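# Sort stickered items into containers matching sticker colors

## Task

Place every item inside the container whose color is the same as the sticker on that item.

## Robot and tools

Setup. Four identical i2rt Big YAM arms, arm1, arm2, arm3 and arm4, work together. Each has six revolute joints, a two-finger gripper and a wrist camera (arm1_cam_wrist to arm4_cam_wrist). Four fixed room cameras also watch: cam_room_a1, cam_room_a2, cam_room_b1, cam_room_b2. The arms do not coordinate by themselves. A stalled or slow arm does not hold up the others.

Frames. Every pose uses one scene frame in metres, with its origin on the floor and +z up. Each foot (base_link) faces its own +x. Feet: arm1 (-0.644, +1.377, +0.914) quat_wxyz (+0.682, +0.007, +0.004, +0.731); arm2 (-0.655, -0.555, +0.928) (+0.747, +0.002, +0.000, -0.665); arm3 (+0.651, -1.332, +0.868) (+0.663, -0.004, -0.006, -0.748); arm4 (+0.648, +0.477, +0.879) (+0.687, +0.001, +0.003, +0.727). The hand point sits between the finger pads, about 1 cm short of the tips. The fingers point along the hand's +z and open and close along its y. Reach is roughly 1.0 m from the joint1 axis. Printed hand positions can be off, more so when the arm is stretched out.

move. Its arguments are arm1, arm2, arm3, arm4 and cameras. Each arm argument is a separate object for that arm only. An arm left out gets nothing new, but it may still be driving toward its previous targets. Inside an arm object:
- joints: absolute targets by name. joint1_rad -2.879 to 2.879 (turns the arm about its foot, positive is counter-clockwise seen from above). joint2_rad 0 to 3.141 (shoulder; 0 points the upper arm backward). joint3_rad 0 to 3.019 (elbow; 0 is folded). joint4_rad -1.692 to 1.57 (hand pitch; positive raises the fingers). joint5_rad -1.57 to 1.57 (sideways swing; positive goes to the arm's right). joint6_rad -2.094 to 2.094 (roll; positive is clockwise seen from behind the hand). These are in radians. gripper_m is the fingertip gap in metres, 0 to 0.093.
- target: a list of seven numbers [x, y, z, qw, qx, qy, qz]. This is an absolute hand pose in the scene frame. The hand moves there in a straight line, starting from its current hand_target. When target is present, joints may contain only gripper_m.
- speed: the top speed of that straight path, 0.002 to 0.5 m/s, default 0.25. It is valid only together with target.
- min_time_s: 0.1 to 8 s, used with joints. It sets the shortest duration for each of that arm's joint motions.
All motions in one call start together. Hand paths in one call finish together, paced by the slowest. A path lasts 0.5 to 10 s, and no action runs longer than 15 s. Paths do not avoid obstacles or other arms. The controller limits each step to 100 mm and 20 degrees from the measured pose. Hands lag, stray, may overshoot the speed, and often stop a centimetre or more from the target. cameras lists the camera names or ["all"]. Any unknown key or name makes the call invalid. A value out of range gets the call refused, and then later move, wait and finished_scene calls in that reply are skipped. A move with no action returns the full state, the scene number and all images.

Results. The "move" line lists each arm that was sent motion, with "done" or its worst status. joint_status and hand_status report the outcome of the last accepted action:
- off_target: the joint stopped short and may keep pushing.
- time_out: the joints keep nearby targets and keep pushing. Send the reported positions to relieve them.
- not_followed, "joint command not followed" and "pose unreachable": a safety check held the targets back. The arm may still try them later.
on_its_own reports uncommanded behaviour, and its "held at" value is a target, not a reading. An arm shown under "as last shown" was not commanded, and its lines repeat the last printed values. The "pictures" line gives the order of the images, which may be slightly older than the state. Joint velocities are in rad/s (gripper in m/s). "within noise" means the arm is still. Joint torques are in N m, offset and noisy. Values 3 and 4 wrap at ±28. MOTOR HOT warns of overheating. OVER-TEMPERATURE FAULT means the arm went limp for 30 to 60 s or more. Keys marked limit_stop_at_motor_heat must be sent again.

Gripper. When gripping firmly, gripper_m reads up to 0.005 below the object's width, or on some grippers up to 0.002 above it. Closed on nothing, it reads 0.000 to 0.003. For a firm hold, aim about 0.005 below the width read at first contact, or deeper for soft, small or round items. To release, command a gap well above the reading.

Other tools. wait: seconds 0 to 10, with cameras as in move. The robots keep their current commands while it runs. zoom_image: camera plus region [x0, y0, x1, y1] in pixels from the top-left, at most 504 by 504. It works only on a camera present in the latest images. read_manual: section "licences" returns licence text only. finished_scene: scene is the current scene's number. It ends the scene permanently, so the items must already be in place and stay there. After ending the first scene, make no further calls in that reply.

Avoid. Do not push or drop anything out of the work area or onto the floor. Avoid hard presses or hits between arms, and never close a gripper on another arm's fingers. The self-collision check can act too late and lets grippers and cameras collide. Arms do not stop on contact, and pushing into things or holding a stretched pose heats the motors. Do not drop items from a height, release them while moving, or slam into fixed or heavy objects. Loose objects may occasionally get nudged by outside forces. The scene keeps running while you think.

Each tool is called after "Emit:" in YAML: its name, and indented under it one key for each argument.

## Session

Emit:
move:

Emit:
zoom_image:
  camera: "cam_room_b1"
  region: [170, 310, 345, 410]

Emit:
zoom_image:
  camera: "cam_room_b2"
  region: [270, 290, 430, 390]

Scene clock: 0.00 s.
Joint torques (N m): no reading
Motor temperatures (°C): arm1=[20 23 27 23 21 21 21] | arm2=[23 24 26 22 22 20 23] | arm3=[24 23 23 23 24 23 23] | arm4=[22 21 23 22 24 21 24]
Heat: arm1: hottest joint3_rad 27 °C; arm2: hottest joint3_rad 26 °C; arm3: hottest joint1_rad 24 °C; arm4: hottest joint5_rad 24 °C.
Joint velocities: within noise
arm1.joint_positions: joint1_rad=+0.263 joint2_rad=+0.618 joint3_rad=+1.332 joint4_rad=-1.526 joint5_rad=+0.156 joint6_rad=+0.460 gripper_m=+0.09396
arm1.joint_status: not commanded
arm1.hand: x=-0.6788 y=+1.5838 z=+1.3925 quat_wxyz=(-0.203, +0.587, -0.716, -0.320) (m; scene frame)
arm1.hand_target: x=-0.6782 y=+1.5828 z=+1.4055 quat_wxyz=(-0.208, +0.582, -0.712, -0.334) (m; scene frame)
arm1.hand_status: not commanded
arm2.joint_positions: joint1_rad=+0.198 joint2_rad=+0.629 joint3_rad=+1.395 joint4_rad=-1.573 joint5_rad=-0.167 joint6_rad=+0.724 gripper_m=+0.09396
arm2.joint_status: not commanded
arm2.hand: x=-0.5668 y=-0.7391 z=+1.4233 quat_wxyz=(-0.378, -0.757, -0.533, +0.021) (m; scene frame)
arm2.hand_target: x=-0.5674 y=-0.7376 z=+1.4323 quat_wxyz=(-0.388, -0.753, -0.531, +0.025) (m; scene frame)
arm2.hand_status: not commanded
arm3.joint_positions: joint1_rad=-0.202 joint2_rad=+0.637 joint3_rad=+1.395 joint4_rad=-1.253 joint5_rad=-0.141 joint6_rad=+0.009 gripper_m=+0.09396
arm3.joint_status: not commanded
arm3.hand: x=+0.5932 y=-1.5705 z=+1.4269 quat_wxyz=(-0.354, -0.674, -0.524, +0.381) (m; scene frame)
arm3.hand_target: x=+0.5940 y=-1.5678 z=+1.4382 quat_wxyz=(-0.361, -0.668, -0.521, +0.391) (m; scene frame)
arm3.hand_status: not commanded
arm4.joint_positions: joint1_rad=+0.128 joint2_rad=+0.641 joint3_rad=+1.438 joint4_rad=-1.415 joint5_rad=-0.180 joint6_rad=-0.624 gripper_m=+0.09396
arm4.joint_status: not commanded
arm4.hand: x=+0.5789 y=+0.6954 z=+1.4214 quat_wxyz=(-0.341, +0.837, -0.292, -0.314) (m; scene frame)
arm4.hand_target: x=+0.5794 y=+0.6929 z=+1.4323 quat_wxyz=(-0.351, +0.831, -0.289, -0.319) (m; scene frame)
arm4.hand_status: not commanded
pictures: arm1_cam_wrist, arm2_cam_wrist, arm3_cam_wrist, arm4_cam_wrist, cam_room_a1, cam_room_a2, cam_room_b1, cam_room_b2
Images, in order (width x height): arm1_cam_wrist 672x504, arm2_cam_wrist 672x504, arm3_cam_wrist 672x504, arm4_cam_wrist 672x504, cam_room_a1 672x504, cam_room_a2 672x504, cam_room_b1 672x504, cam_room_b2 672x504.

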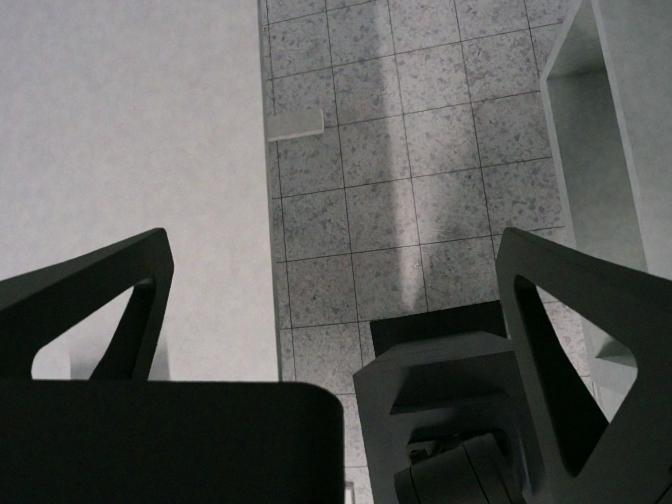

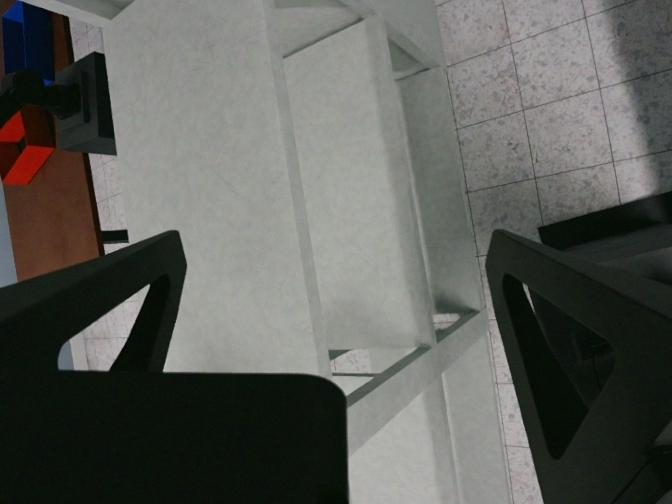

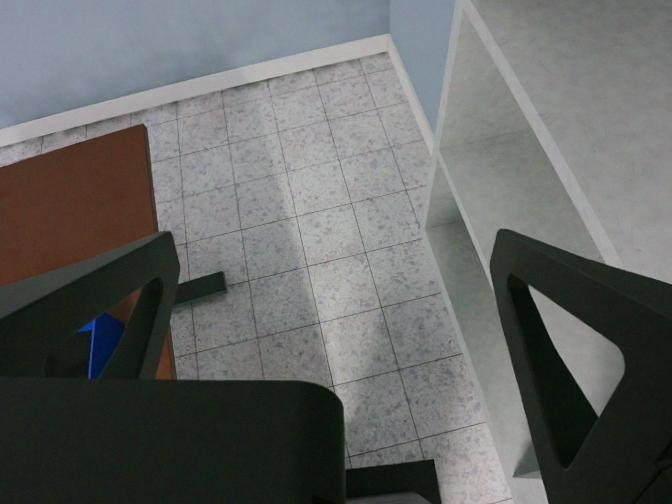

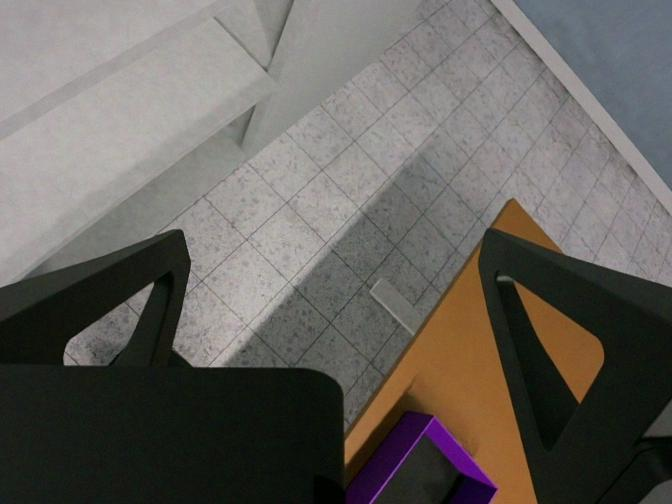

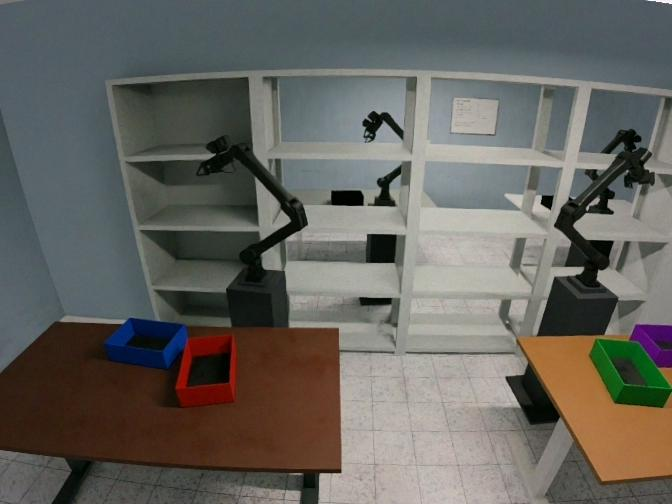

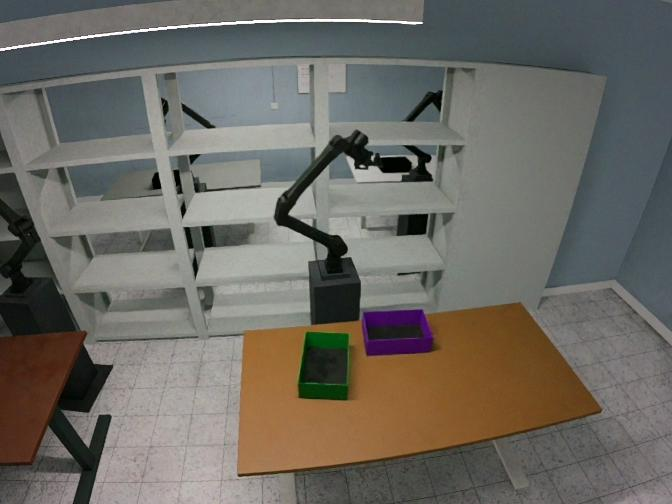

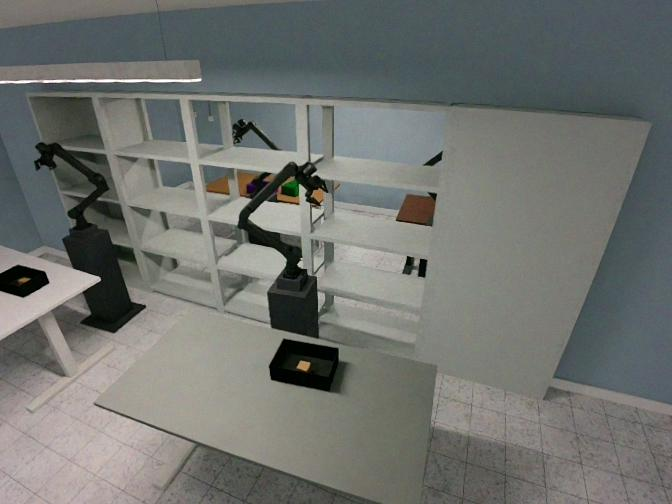

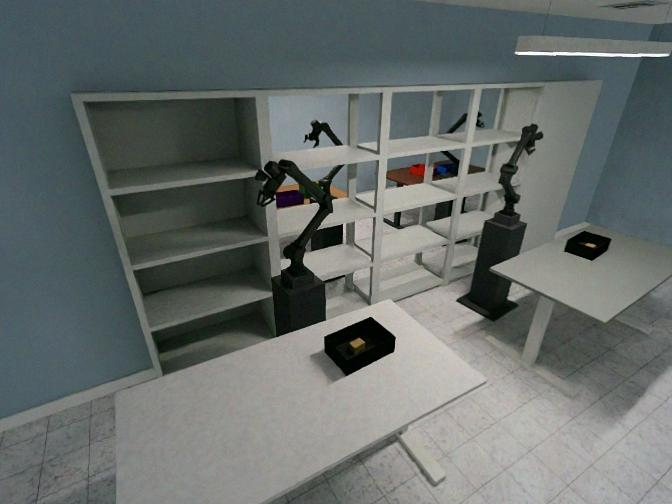

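Scaled by 2.880.

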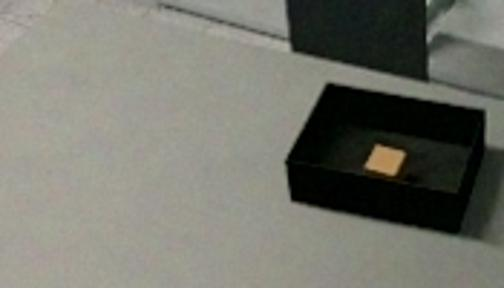

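Scaled by 3.150.

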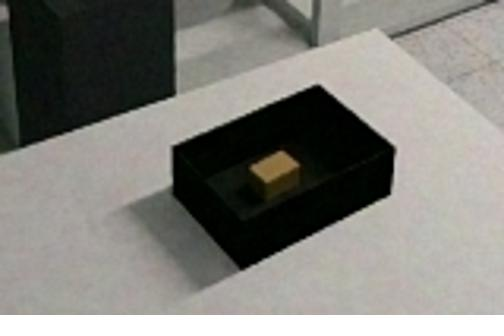

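Emit:
move:
  arm1: {"joints":{"joint1_rad":1.73,"joint2_rad":1.2,"joint3_rad":1.35,"joint4_rad":-1.3,"joint5_rad":0,"joint6_rad":0},"min_time_s":2.5}
  arm2: {"joints":{"joint1_rad":-1.17,"joint2_rad":1.2,"joint3_rad":1.35,"joint4_rad":-1.3,"joint5_rad":0,"joint6_rad":0},"min_time_s":2.5}
  arm3: {"joints":{"joint1_rad":1.69,"joint2_rad":1.2,"joint3_rad":1.35,"joint4_rad":-1.3,"joint5_rad":0,"joint6_rad":0},"min_time_s":2.5}
  arm4: {"joints":{"joint1_rad":-1.6,"joint2_rad":1.2,"joint3_rad":1.35,"joint4_rad":-1.3,"joint5_rad":0,"joint6_rad":0},"min_time_s":2.5}
  cameras: ["arm1_cam_wrist","arm2_cam_wrist","arm3_cam_wrist","arm4_cam_wrist"]

Scene clock: 12.00 s.
Joint torques (N m): arm1=[-2.2 -5.77 12.7 1.68 0.02 -0.08] | arm2=[1.14 -9.23 10.45 2.29 0.06 -0.1] | arm3=[1.38 -9.29 9.25 0.54 0.13 -0.12] | arm4=[1.55 -9.05 9.11 1.25 0.15 0.19]
Motor temperatures (°C): arm1=[20 23 29 23 21 21 21] | arm2=[23 24 27 22 22 20 23] | arm3=[24 23 24 23 24 23 23] | arm4=[22 21 26 22 24 21 24]
Heat: arm1: hottest joint3_rad 29 °C; arm2: hottest joint3_rad 27 °C; arm3: hottest joint1_rad 24 °C; arm4: hottest joint3_rad 26 °C.
move: arm1 done; arm2 done; arm3 done; arm4 done
Joint velocities: within noise
arm1.joint_positions: joint1_rad=+1.732 joint2_rad=+1.199 joint3_rad=+1.332 joint4_rad=-1.316 joint5_rad=+0.000 joint6_rad=+0.008 gripper_m=+0.09398
arm1.joint_status: all done
arm1.hand: x=-1.0475 y=+1.2811 z=+1.2496 quat_wxyz=(+0.021, +0.974, +0.109, -0.199) (m; scene frame)
arm1.hand_target: x=-1.0543 y=+1.2804 z=+1.2590 quat_wxyz=(+0.022, +0.970, +0.112, -0.215) (m; scene frame)
arm1.hand_status: not commanded
arm2.joint_positions: joint1_rad=-1.175 joint2_rad=+1.189 joint3_rad=+1.361 joint4_rad=-1.317 joint5_rad=-0.002 joint6_rad=+0.015 gripper_m=+0.09396
arm2.joint_status: all done
arm2.hand: x=-1.0238 y=-0.7637 z=+1.2733 quat_wxyz=(-0.055, -0.948, -0.242, +0.202) (m; scene frame)
arm2.hand_target: x=-1.0269 y=-0.7673 z=+1.2657 quat_wxyz=(-0.052, -0.946, -0.251, +0.201) (m; scene frame)
arm2.hand_status: not commanded
arm3.joint_positions: joint1_rad=+1.687 joint2_rad=+1.198 joint3_rad=+1.353 joint4_rad=-1.293 joint5_rad=-0.003 joint6_rad=+0.007 gripper_m=+0.09398
arm3.joint_status: all done
arm3.hand: x=+1.0791 y=-1.3287 z=+1.2100 quat_wxyz=(-0.216, -0.003, -0.976, +0.005) (m; scene frame)
arm3.hand_target: x=+1.0774 y=-1.3281 z=+1.2067 quat_wxyz=(-0.209, +0.001, -0.978, +0.007) (m; scene frame)
arm3.hand_status: not commanded
arm4.joint_positions: joint1_rad=-1.606 joint2_rad=+1.193 joint3_rad=+1.347 joint4_rad=-1.316 joint5_rad=-0.001 joint6_rad=-0.014 gripper_m=+0.09397
arm4.joint_status: all done
arm4.hand: x=+1.0705 y=+0.4872 z=+1.2155 quat_wxyz=(-0.200, +0.018, -0.980, +0.000) (m; scene frame)
arm4.hand_target: x=+1.0762 y=+0.4896 z=+1.2158 quat_wxyz=(-0.206, +0.014, -0.978, -0.001) (m; scene frame)
arm4.hand_status: not commanded
pictures: arm1_cam_wrist, arm2_cam_wrist, arm3_cam_wrist, arm4_cam_wrist
Images, in order (width x height): arm1_cam_wrist 672x504, arm2_cam_wrist 672x504, arm3_cam_wrist 672x504, arm4_cam_wrist 672x504.

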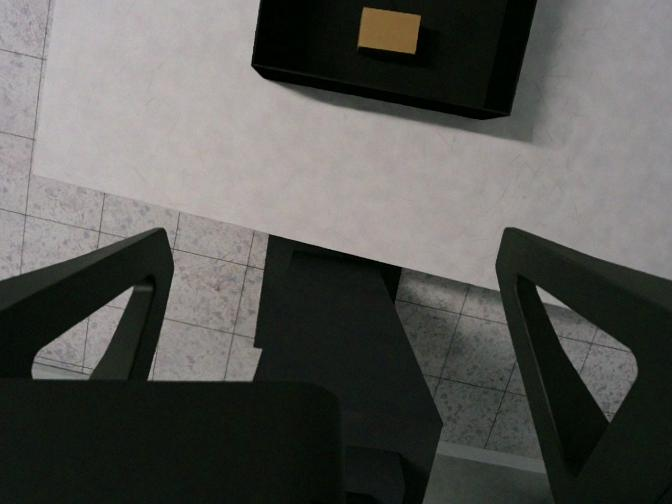

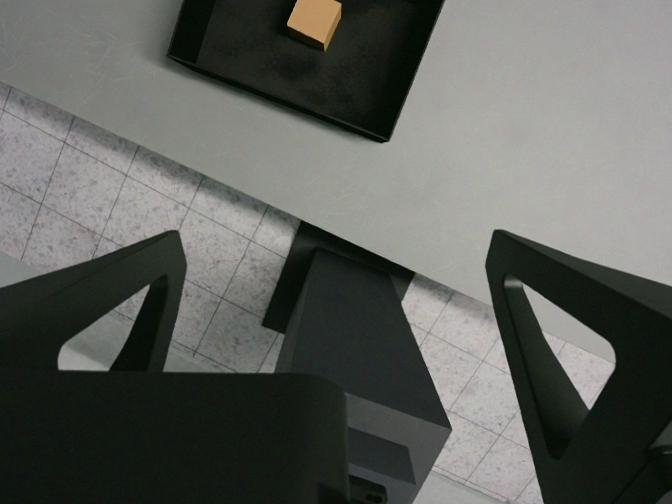

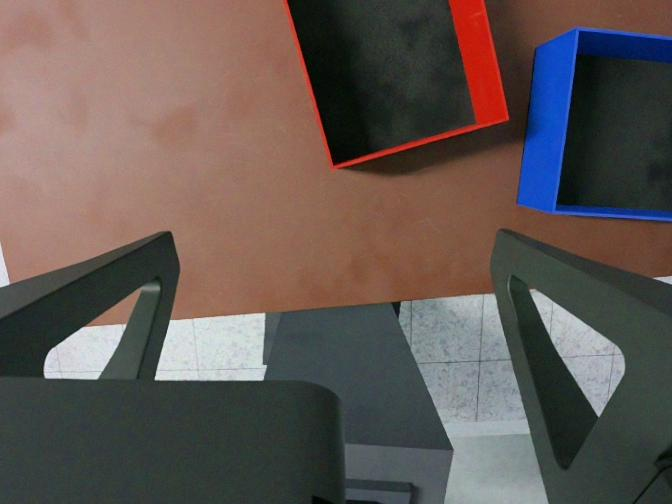

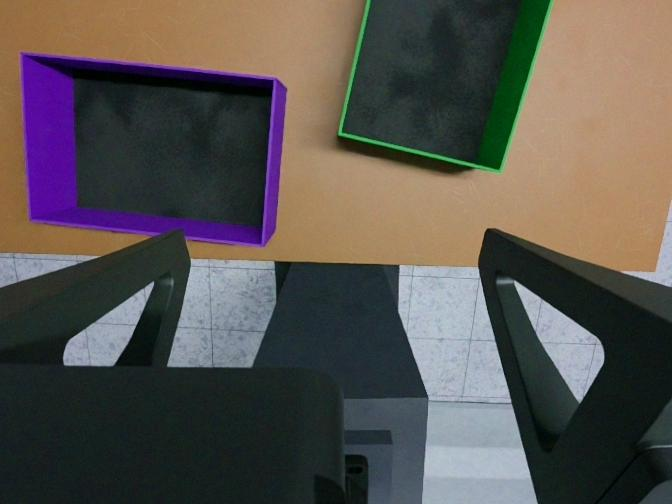

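Emit:
move:
  arm1: {"target":[-1.23,1.308,0.945,0,0.7478,-0.6639,0],"speed":0.25,"joints":{"gripper_m":0.07}}
  arm2: {"target":[-1.205,-0.888,0.935,0,0.9983,0.0584,0],"speed":0.25,"joints":{"gripper_m":0.088}}
  cameras: ["arm1_cam_wrist","arm2_cam_wrist"]

Scene clock: 37.70 s.
Joint torques (N m): arm1=[-2.08 -15.38 14.19 0.17 0.03 0.11] | arm2=[1.44 -20.72 14.05 0.16 -0.14 0.22] | arm3=[1.38 -9.41 9.24 0.57 0.13 -0.11] | arm4=[1.14 -9.11 9.17 1.28 0.17 0.19]
Motor temperatures (°C): arm1=[20 24 32 23 21 21 21] | arm2=[23 24 30 22 22 20 23] | arm3=[24 23 27 23 24 23 23] | arm4=[22 22 29 22 24 21 24]
Heat: arm1: hottest joint3_rad 32 °C; arm2: hottest joint3_rad 30 °C; arm3: hottest joint3_rad 27 °C; arm4: hottest joint3_rad 29 °C.
move: arm1 off_target; arm2 off_target
Joint velocities: within noise
arm1.joint_positions: joint1_rad=+1.628 joint2_rad=+2.023 joint3_rad=+1.518 joint4_rad=-1.123 joint5_rad=-0.003 joint6_rad=+1.560 gripper_m=+0.07006
arm1.joint_status: all done
arm1.hand: x=-1.2075 y=+1.3059 z=+0.9319 quat_wxyz=(-0.016, +0.753, -0.657, +0.014) (m; scene frame)
arm1.hand_target: x=-1.2289 y=+1.3082 z=+0.9454 quat_wxyz=(+0.000, +0.748, -0.664, +0.000) (m; scene frame)
arm1.hand_status: off_target (0.026 m and 2.6 deg from the pose sent, 0.356 m and 98.1 deg at the start)
arm2.joint_positions: joint1_rad=-1.153 joint2_rad=+2.134 joint3_rad=+1.707 joint4_rad=-1.151 joint5_rad=+0.002 joint6_rad=+0.413 gripper_m=+0.08810
arm2.joint_status: all done
arm2.hand: x=-1.1949 y=-0.8743 z=+0.9340 quat_wxyz=(+0.004, -0.998, -0.061, -0.004) (m; scene frame)
arm2.hand_target: x=-1.2044 y=-0.8876 z=+0.9351 quat_wxyz=(+0.000, -0.998, -0.058, +0.001) (m; scene frame)
arm2.hand_status: off_target (0.017 m and 0.7 deg from the pose sent, 0.403 m and 32.5 deg at the start)
arm3, arm4: as last shown
pictures: arm1_cam_wrist, arm2_cam_wrist
Images, in order (width x height): arm1_cam_wrist 672x504, arm2_cam_wrist 672x504.

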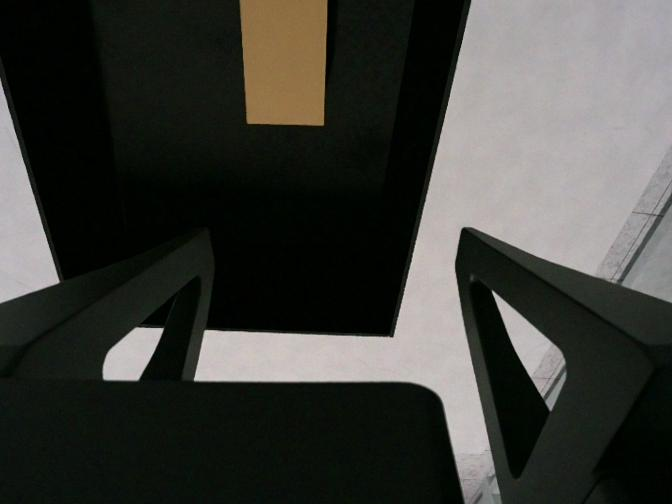

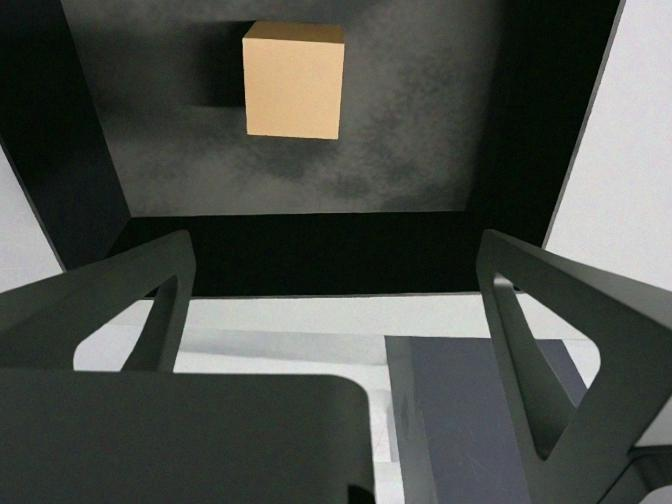

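Emit:
move:
  arm1: {"target":[-1.249,1.334,0.80,0,0.7478,-0.6639,0],"speed":0.15}
  arm2: {"target":[-1.215,-0.911,0.792,0,0.9994,0.0349,0],"speed":0.15}
  cameras: ["arm1_cam_wrist","arm2_cam_wrist"]

Scene clock: 50.47 s.
Joint torques (N m): arm1=[-3.02 -17.38 11.43 0.79 0.14 -0.02] | arm2=[1.44 -22.24 12.53 1.06 -0.12 0.22] | arm3=[1.26 -9.52 9.21 0.53 0.13 -0.11] | arm4=[0.97 -9.41 9.28 1.21 0.13 0.2]
Motor temperatures (°C): arm1=[20 24 34 23 21 21 21] | arm2=[23 25 33 22 22 20 23] | arm3=[24 23 27 23 24 23 23] | arm4=[22 22 31 22 24 21 24]
Heat: arm1: hottest joint3_rad 34 °C; arm2: hottest joint3_rad 33 °C; arm3: hottest joint3_rad 27 °C; arm4: hottest joint3_rad 31 °C.
move: arm1 off_target; arm2 off_target
Joint velocities: within noise
arm1.joint_positions: joint1_rad=+1.583 joint2_rad=+2.273 joint3_rad=+1.519 joint4_rad=-0.884 joint5_rad=-0.003 joint6_rad=+1.532 gripper_m=+0.07006
arm1.joint_status: not commanded
arm1.hand: x=-1.2241 y=+1.3306 z=+0.7900 quat_wxyz=(-0.019, +0.748, -0.663, +0.018) (m; scene frame)
arm1.hand_target: x=-1.2480 y=+1.3343 z=+0.8007 quat_wxyz=(+0.000, +0.748, -0.664, +0.000) (m; scene frame)
arm1.hand_status: off_target (0.027 m and 2.9 deg from the pose sent, 0.141 m and 2.6 deg at the start)
arm2.joint_positions: joint1_rad=-1.130 joint2_rad=+2.379 joint3_rad=+1.752 joint4_rad=-0.968 joint5_rad=+0.001 joint6_rad=+0.482 gripper_m=+0.08810
arm2.joint_status: not commanded
arm2.hand: x=-1.2030 y=-0.8962 z=+0.7970 quat_wxyz=(+0.008, -0.999, -0.038, -0.011) (m; scene frame)
arm2.hand_target: x=-1.2143 y=-0.9107 z=+0.7926 quat_wxyz=(+0.000, -0.999, -0.035, +0.000) (m; scene frame)
arm2.hand_status: off_target (0.020 m and 1.6 deg from the pose sent, 0.148 m and 3.1 deg at the start)
arm3, arm4: as last shown
pictures: arm1_cam_wrist, arm2_cam_wrist
Images, in order (width x height): arm1_cam_wrist 672x504, arm2_cam_wrist 672x504.

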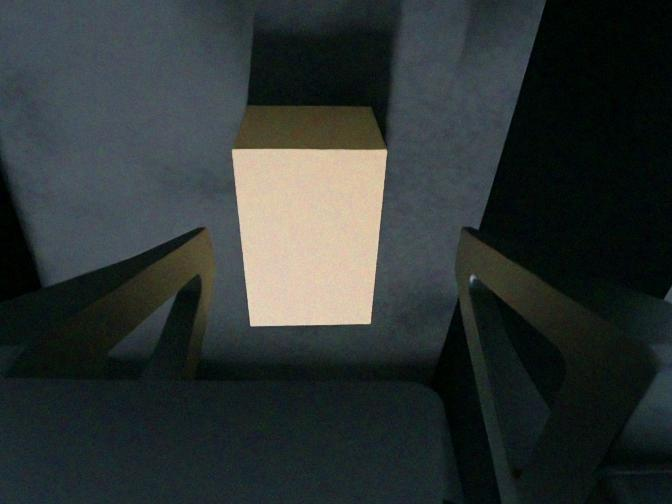

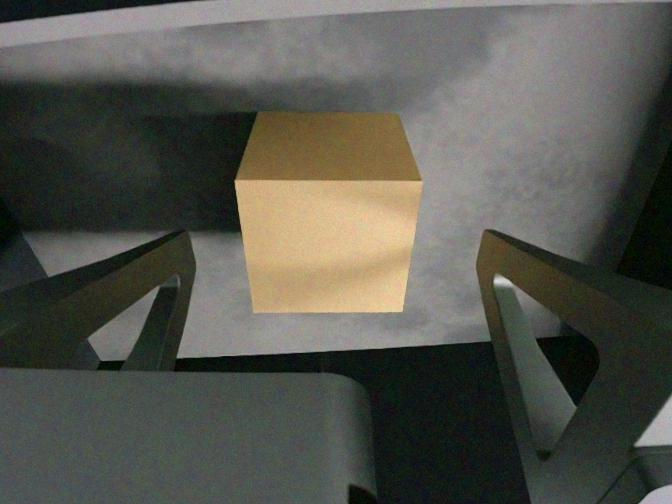

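Emit:
move:
  arm1: {"target":[-1.2555,1.345,0.752,0,0.7478,-0.6639,0],"speed":0.1}
  arm2: {"target":[-1.2215,-0.9135,0.744,0,0.9994,0.0349,0],"speed":0.1}
  cameras: ["arm1_cam_wrist","arm2_cam_wrist"]

Scene clock: 64.53 s.
Joint torques (N m): arm1=[-2.61 -17.73 11.14 0.65 0.11 -0.04] | arm2=[1.26 -23 12.05 1.05 -0.11 0.19] | arm3=[1.32 -9.47 9.25 0.5 0.14 -0.12] | arm4=[1.03 -9.29 9.29 1.07 0.16 0.14]
Motor temperatures (°C): arm1=[20 24 34 23 21 21 21] | arm2=[23 26 34 22 22 20 23] | arm3=[24 23 28 23 24 23 23] | arm4=[22 22 32 22 24 21 24]
Heat: arm1: hottest joint3_rad 34 °C; arm2: hottest joint3_rad 34 °C; arm3: hottest joint3_rad 28 °C; arm4: hottest joint3_rad 32 °C.
move: arm1 off_target; arm2 off_target
Joint velocities: within noise
arm1.joint_positions: joint1_rad=+1.564 joint2_rad=+2.366 joint3_rad=+1.550 joint4_rad=-0.819 joint5_rad=-0.003 joint6_rad=+1.513 gripper_m=+0.07006
arm1.joint_status: not commanded
arm1.hand: x=-1.2308 y=+1.3414 z=+0.7446 quat_wxyz=(-0.017, +0.748, -0.664, +0.017) (m; scene frame)
arm1.hand_target: x=-1.2545 y=+1.3452 z=+0.7528 quat_wxyz=(+0.000, +0.748, -0.664, +0.000) (m; scene frame)
arm1.hand_status: off_target (0.026 m and 2.8 deg from the pose sent, 0.051 m and 2.9 deg at the start)
arm2.joint_positions: joint1_rad=-1.130 joint2_rad=+2.478 joint3_rad=+1.802 joint4_rad=-0.920 joint5_rad=+0.001 joint6_rad=+0.482 gripper_m=+0.08810
arm2.joint_status: not commanded
arm2.hand: x=-1.2100 y=-0.9004 z=+0.7496 quat_wxyz=(+0.008, -0.999, -0.038, -0.011) (m; scene frame)
arm2.hand_target: x=-1.2207 y=-0.9131 z=+0.7444 quat_wxyz=(+0.000, -0.999, -0.035, +0.000) (m; scene frame)
arm2.hand_status: off_target (0.018 m and 1.6 deg from the pose sent, 0.059 m and 1.7 deg at the start)
arm3, arm4: as last shown
pictures: arm1_cam_wrist, arm2_cam_wrist
Images, in order (width x height): arm1_cam_wrist 672x504, arm2_cam_wrist 672x504.

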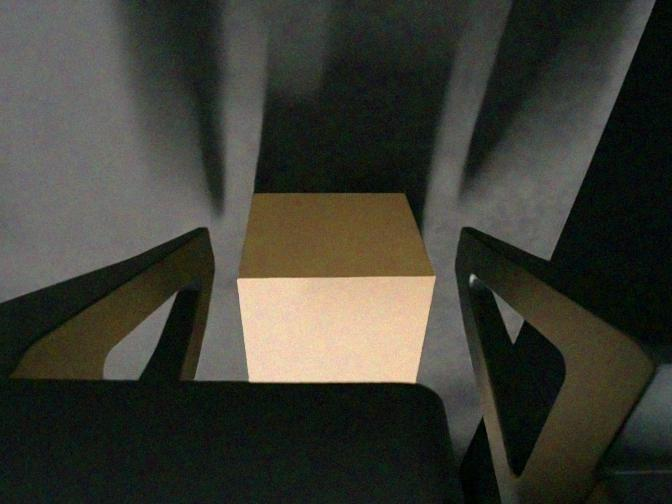

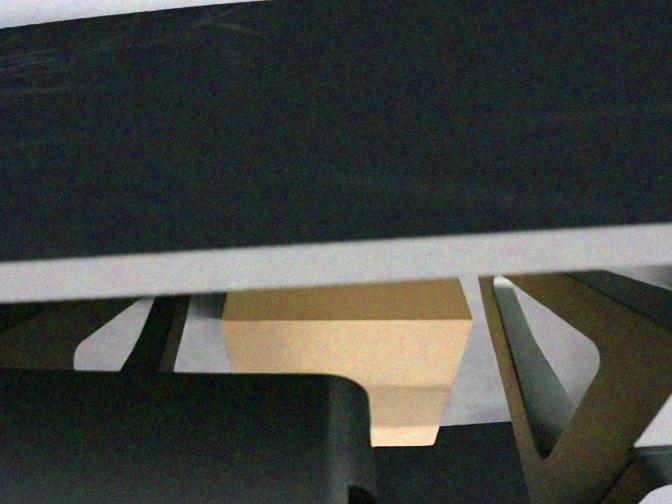

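Emit:
move:
  arm1: {"joints":{"gripper_m":0.02}}
  arm2: {"joints":{"gripper_m":0.025}}

Emit:
move:
  arm1: {"target":[-1.20,1.345,1.0,0,0.7478,-0.6639,0],"speed":0.2}
  arm2: {"target":[-1.18,-0.89,1.0,0,0.9994,0.0349,0],"speed":0.2}
  cameras: ["arm1_cam_wrist","arm2_cam_wrist","cam_room_b1","cam_room_b2"]

Emit:
zoom_image:
  camera: "cam_room_b1"
  region: [250, 270, 370, 380]

Emit:
zoom_image:
  camera: "cam_room_b2"
  region: [300, 240, 420, 350]

Scene clock: 70.30 s.
Joint torques (N m): arm1=[-1.85 -17.32 10.89 0.49 0.18 -0.04] | arm2=[1.32 -23.06 11.96 1.06 -0.1 0.19] | arm3=[1.38 -9.58 9.26 0.53 0.13 -0.11] | arm4=[1.49 -9.17 9.24 1.13 0.15 0.2]
Motor temperatures (°C): arm1=[20 24 33 23 21 21 21] | arm2=[23 26 34 22 22 20 23] | arm3=[24 23 28 23 24 23 23] | arm4=[22 22 32 22 24 21 24]
Heat: arm1: hottest joint3_rad 33 °C; arm2: hottest joint3_rad 34 °C; arm3: hottest joint3_rad 28 °C; arm4: hottest joint3_rad 32 °C.
move: arm1 off_target; arm2 off_target
Joint velocities: within noise
arm1.joint_positions: joint1_rad=+1.564 joint2_rad=+2.366 joint3_rad=+1.551 joint4_rad=-0.818 joint5_rad=-0.003 joint6_rad=+1.513 gripper_m=+0.04416
arm1.joint_status: gripper_m off_target (ended at +0.04419, target +0.02000)
arm1.hand: x=-1.2319 y=+1.3413 z=+0.7449 quat_wxyz=(-0.016, +0.748, -0.663, +0.016) (m; scene frame)
arm1.hand_target: x=-1.2546 y=+1.3452 z=+0.7528 quat_wxyz=(+0.000, +0.748, -0.664, +0.000) (m; scene frame)
arm1.hand_status: not commanded
arm2.joint_positions: joint1_rad=-1.130 joint2_rad=+2.478 joint3_rad=+1.804 joint4_rad=-0.919 joint5_rad=+0.001 joint6_rad=+0.483 gripper_m=+0.05326
arm2.joint_status: gripper_m off_target (ended at +0.05329, target +0.02500)
arm2.hand: x=-1.2107 y=-0.9009 z=+0.7500 quat_wxyz=(+0.008, -0.999, -0.038, -0.010) (m; scene frame)
arm2.hand_target: x=-1.2207 y=-0.9130 z=+0.7444 quat_wxyz=(+0.000, -0.999, -0.035, +0.000) (m; scene frame)
arm2.hand_status: not commanded
arm3, arm4: as last shown
pictures: none

Scene clock: 72.27 s.
Joint torques (N m): arm1=[-2.14 -16.15 11.66 -0.08 0.11 -0.03] | arm2=[1.55 -22.77 10.71 0.17 -0.09 0.21] | arm3=[1.38 -9.52 9.21 0.57 0.14 -0.12] | arm4=[1.26 -9.47 9.13 1.24 0.15 0.18]
Motor temperatures (°C): arm1=[20 24 33 23 21 21 21] | arm2=[23 26 34 22 22 20 23] | arm3=[24 23 28 23 24 23 23] | arm4=[22 22 32 22 24 21 24]
Heat: arm1: hottest joint3_rad 33 °C; arm2: hottest joint3_rad 34 °C; arm3: hottest joint3_rad 28 °C; arm4: hottest joint3_rad 32 °C.
move: arm1 off_target; arm2 done
Joint velocities: within noise
arm1.joint_positions: joint1_rad=+1.564 joint2_rad=+1.907 joint3_rad=+1.493 joint4_rad=-1.195 joint5_rad=-0.003 joint6_rad=+1.513 gripper_m=+0.04416
arm1.joint_status: not commanded
arm1.hand: x=-1.1926 y=+1.3429 z=+0.9869 quat_wxyz=(-0.008, +0.748, -0.663, +0.008) (m; scene frame)
arm1.hand_target: x=-1.1998 y=+1.3451 z=+1.0000 quat_wxyz=(+0.000, +0.748, -0.664, +0.000) (m; scene frame)
arm1.hand_status: off_target (0.015 m and 1.3 deg from the pose sent, 0.257 m and 2.6 deg at the start)
arm2.joint_positions: joint1_rad=-1.130 joint2_rad=+2.052 joint3_rad=+1.741 joint4_rad=-1.253 joint5_rad=+0.001 joint6_rad=+0.483 gripper_m=+0.05326
arm2.joint_status: not commanded
arm2.hand: x=-1.1838 y=-0.8848 z=+0.9963 quat_wxyz=(+0.000, -0.999, -0.038, +0.003) (m; scene frame)
arm2.hand_target: x=-1.1799 y=-0.8899 z=+0.9999 quat_wxyz=(+0.000, -0.999, -0.035, +0.000) (m; scene frame)
arm2.hand_status: done (0.007 m and 0.4 deg from the pose sent, 0.252 m and 1.5 deg at the start)
arm3, arm4: as last shown
pictures: arm1_cam_wrist, arm2_cam_wrist, cam_room_b1, cam_room_b2
Images, in order (width x height): arm1_cam_wrist 672x504, arm2_cam_wrist 672x504, cam_room_b1 672x504, cam_room_b2 672x504.

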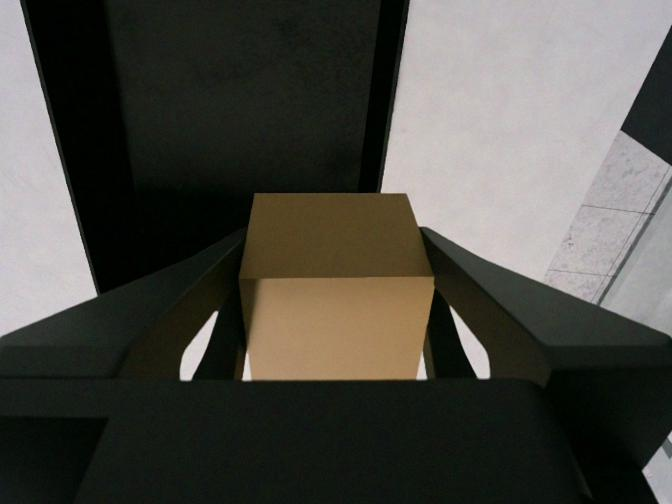

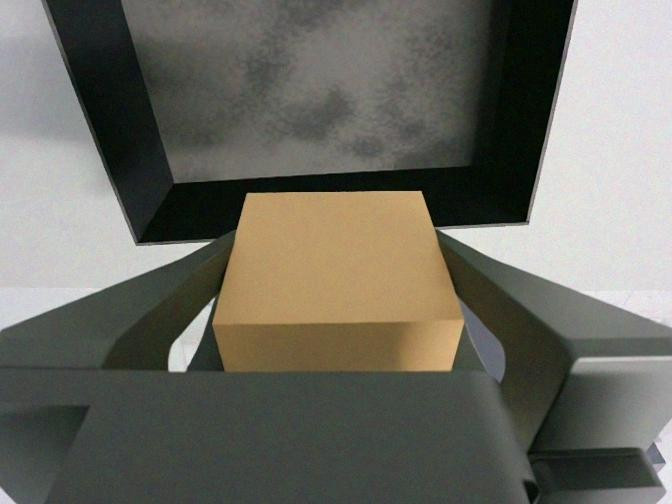

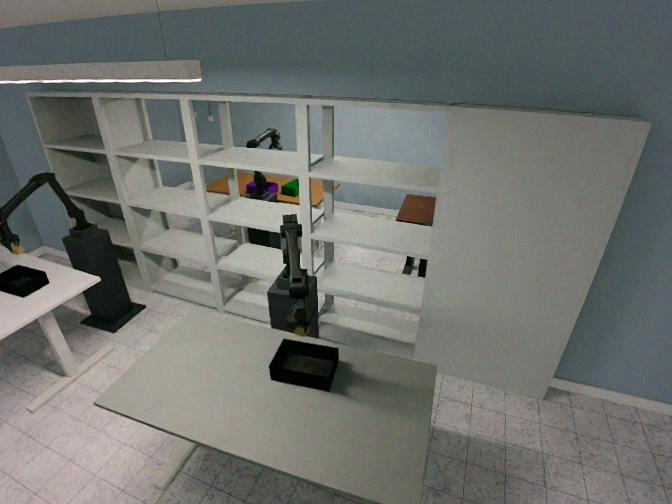

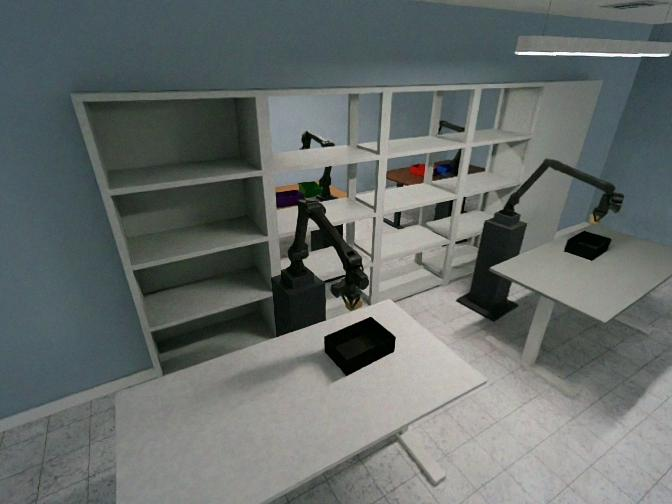

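Scaled by 4.200.

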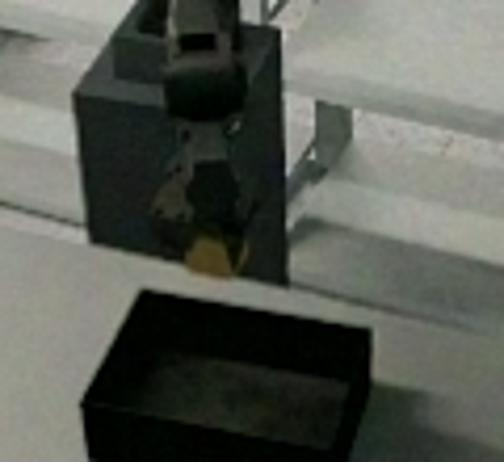

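Scaled by 4.200.

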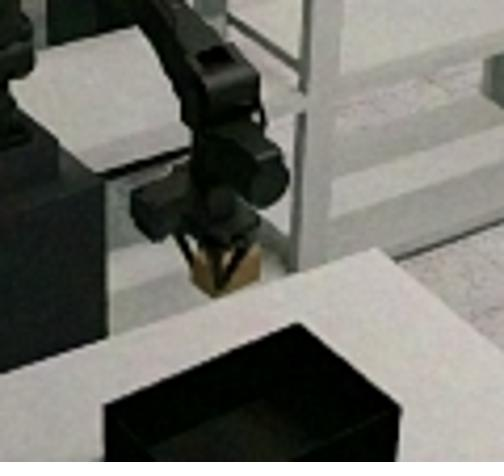

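Emit:
move:
  arm1: {"joints":{"joint2_rad":0.7,"joint3_rad":1.2,"joint4_rad":-0.5,"joint5_rad":0},"min_time_s":2.2}
  arm2: {"joints":{"joint2_rad":0.7,"joint3_rad":1.2,"joint4_rad":-0.5,"joint5_rad":0},"min_time_s":2.2}
  cameras: ["cam_room_b1","cam_room_b2"]

Emit:
zoom_image:
  camera: "cam_room_b1"
  region: [240, 160, 340, 260]

Emit:
zoom_image:
  camera: "cam_room_b2"
  region: [270, 170, 390, 270]

Emit:
zoom_image:
  camera: "cam_room_b1"
  region: [0, 130, 110, 240]

Emit:
zoom_image:
  camera: "cam_room_b2"
  region: [500, 100, 620, 210]

Scene clock: 86.53 s.
Joint torques (N m): arm1=[-2.08 1.26 11.33 2.58 0.1 -0.1] | arm2=[1.44 -1.85 10.37 3.49 -0.06 0.16] | arm3=[1.26 -9.47 9.21 0.57 0.13 -0.12] | arm4=[1.08 -8.76 9.14 1.18 0.13 0.13]
Motor temperatures (°C): arm1=[20 25 33 23 21 21 22] | arm2=[23 27 33 22 22 20 23] | arm3=[24 23 28 23 24 23 23] | arm4=[22 22 33 22 24 21 24]
Heat: arm1: hottest joint3_rad 33 °C; arm2: hottest joint3_rad 33 °C; arm3: hottest joint3_rad 28 °C; arm4: hottest joint3_rad 33 °C.
move: arm1 done; arm2 done
Joint velocities: within noise
arm1.joint_positions: joint1_rad=+1.564 joint2_rad=+0.696 joint3_rad=+1.195 joint4_rad=-0.520 joint5_rad=-0.002 joint6_rad=+1.513 gripper_m=+0.04417
arm1.joint_status: all done
arm1.hand: x=-0.9919 y=+1.3537 z=+1.5225 quat_wxyz=(+0.499, +0.532, -0.469, -0.498) (m; scene frame)
arm1.hand_target: x=-0.9929 y=+1.3556 z=+1.5289 quat_wxyz=(+0.502, +0.526, -0.465, -0.506) (m; scene frame)
arm1.hand_status: not commanded
arm2.joint_positions: joint1_rad=-1.130 joint2_rad=+0.694 joint3_rad=+1.208 joint4_rad=-0.522 joint5_rad=+0.001 joint6_rad=+0.483 gripper_m=+0.05326
arm2.joint_status: all done
arm2.hand: x=-0.9575 y=-0.7446 z=+1.5380 quat_wxyz=(-0.349, -0.710, -0.027, +0.611) (m; scene frame)
arm2.hand_target: x=-0.9593 y=-0.7500 z=+1.5365 quat_wxyz=(-0.358, -0.708, -0.025, +0.608) (m; scene frame)
arm2.hand_status: not commanded
arm3, arm4: as last shown
pictures: cam_room_b1, cam_room_b2
Images, in order (width x height): cam_room_b1 672x504, cam_room_b2 672x504.

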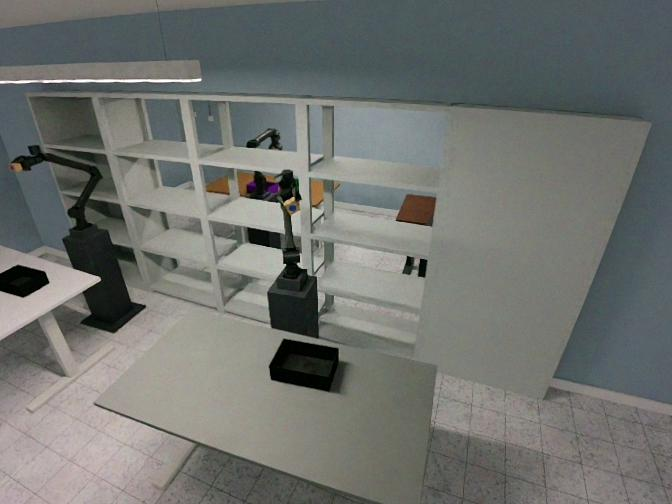

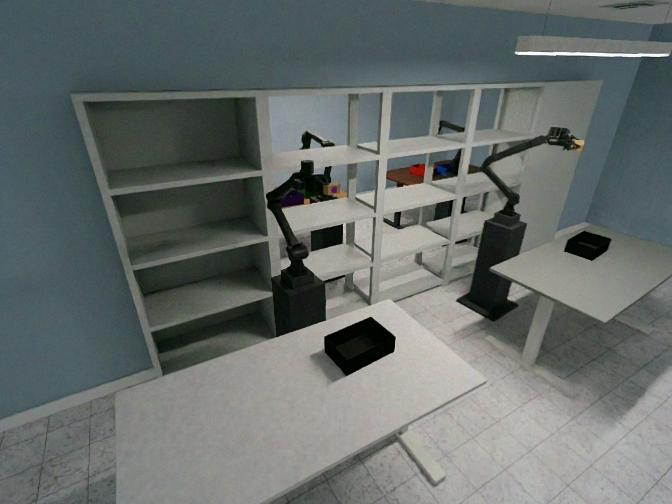

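Scaled by 5.040.

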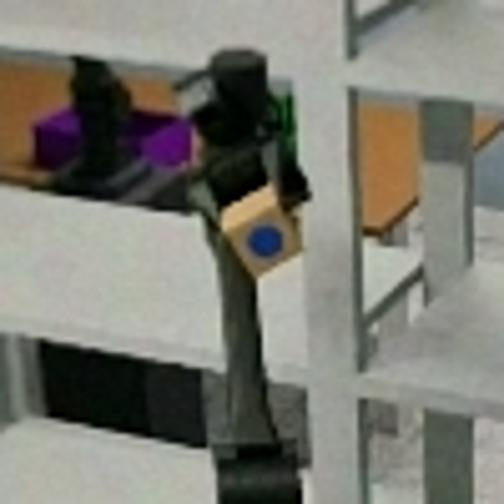

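Scaled by 4.200.

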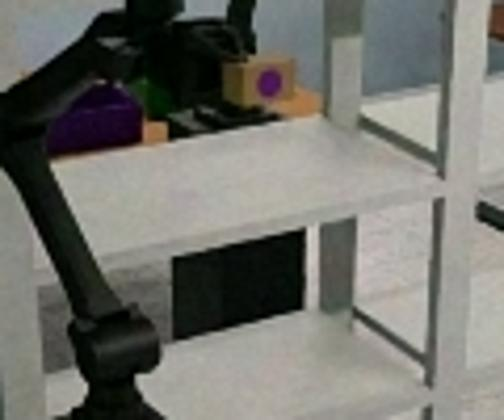

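Scaled by 4.582.

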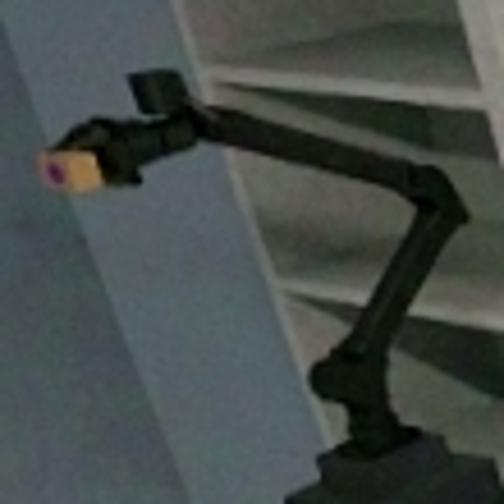

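Scaled by 4.200.

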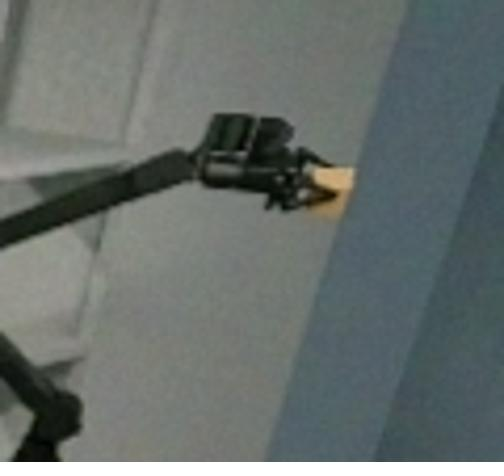

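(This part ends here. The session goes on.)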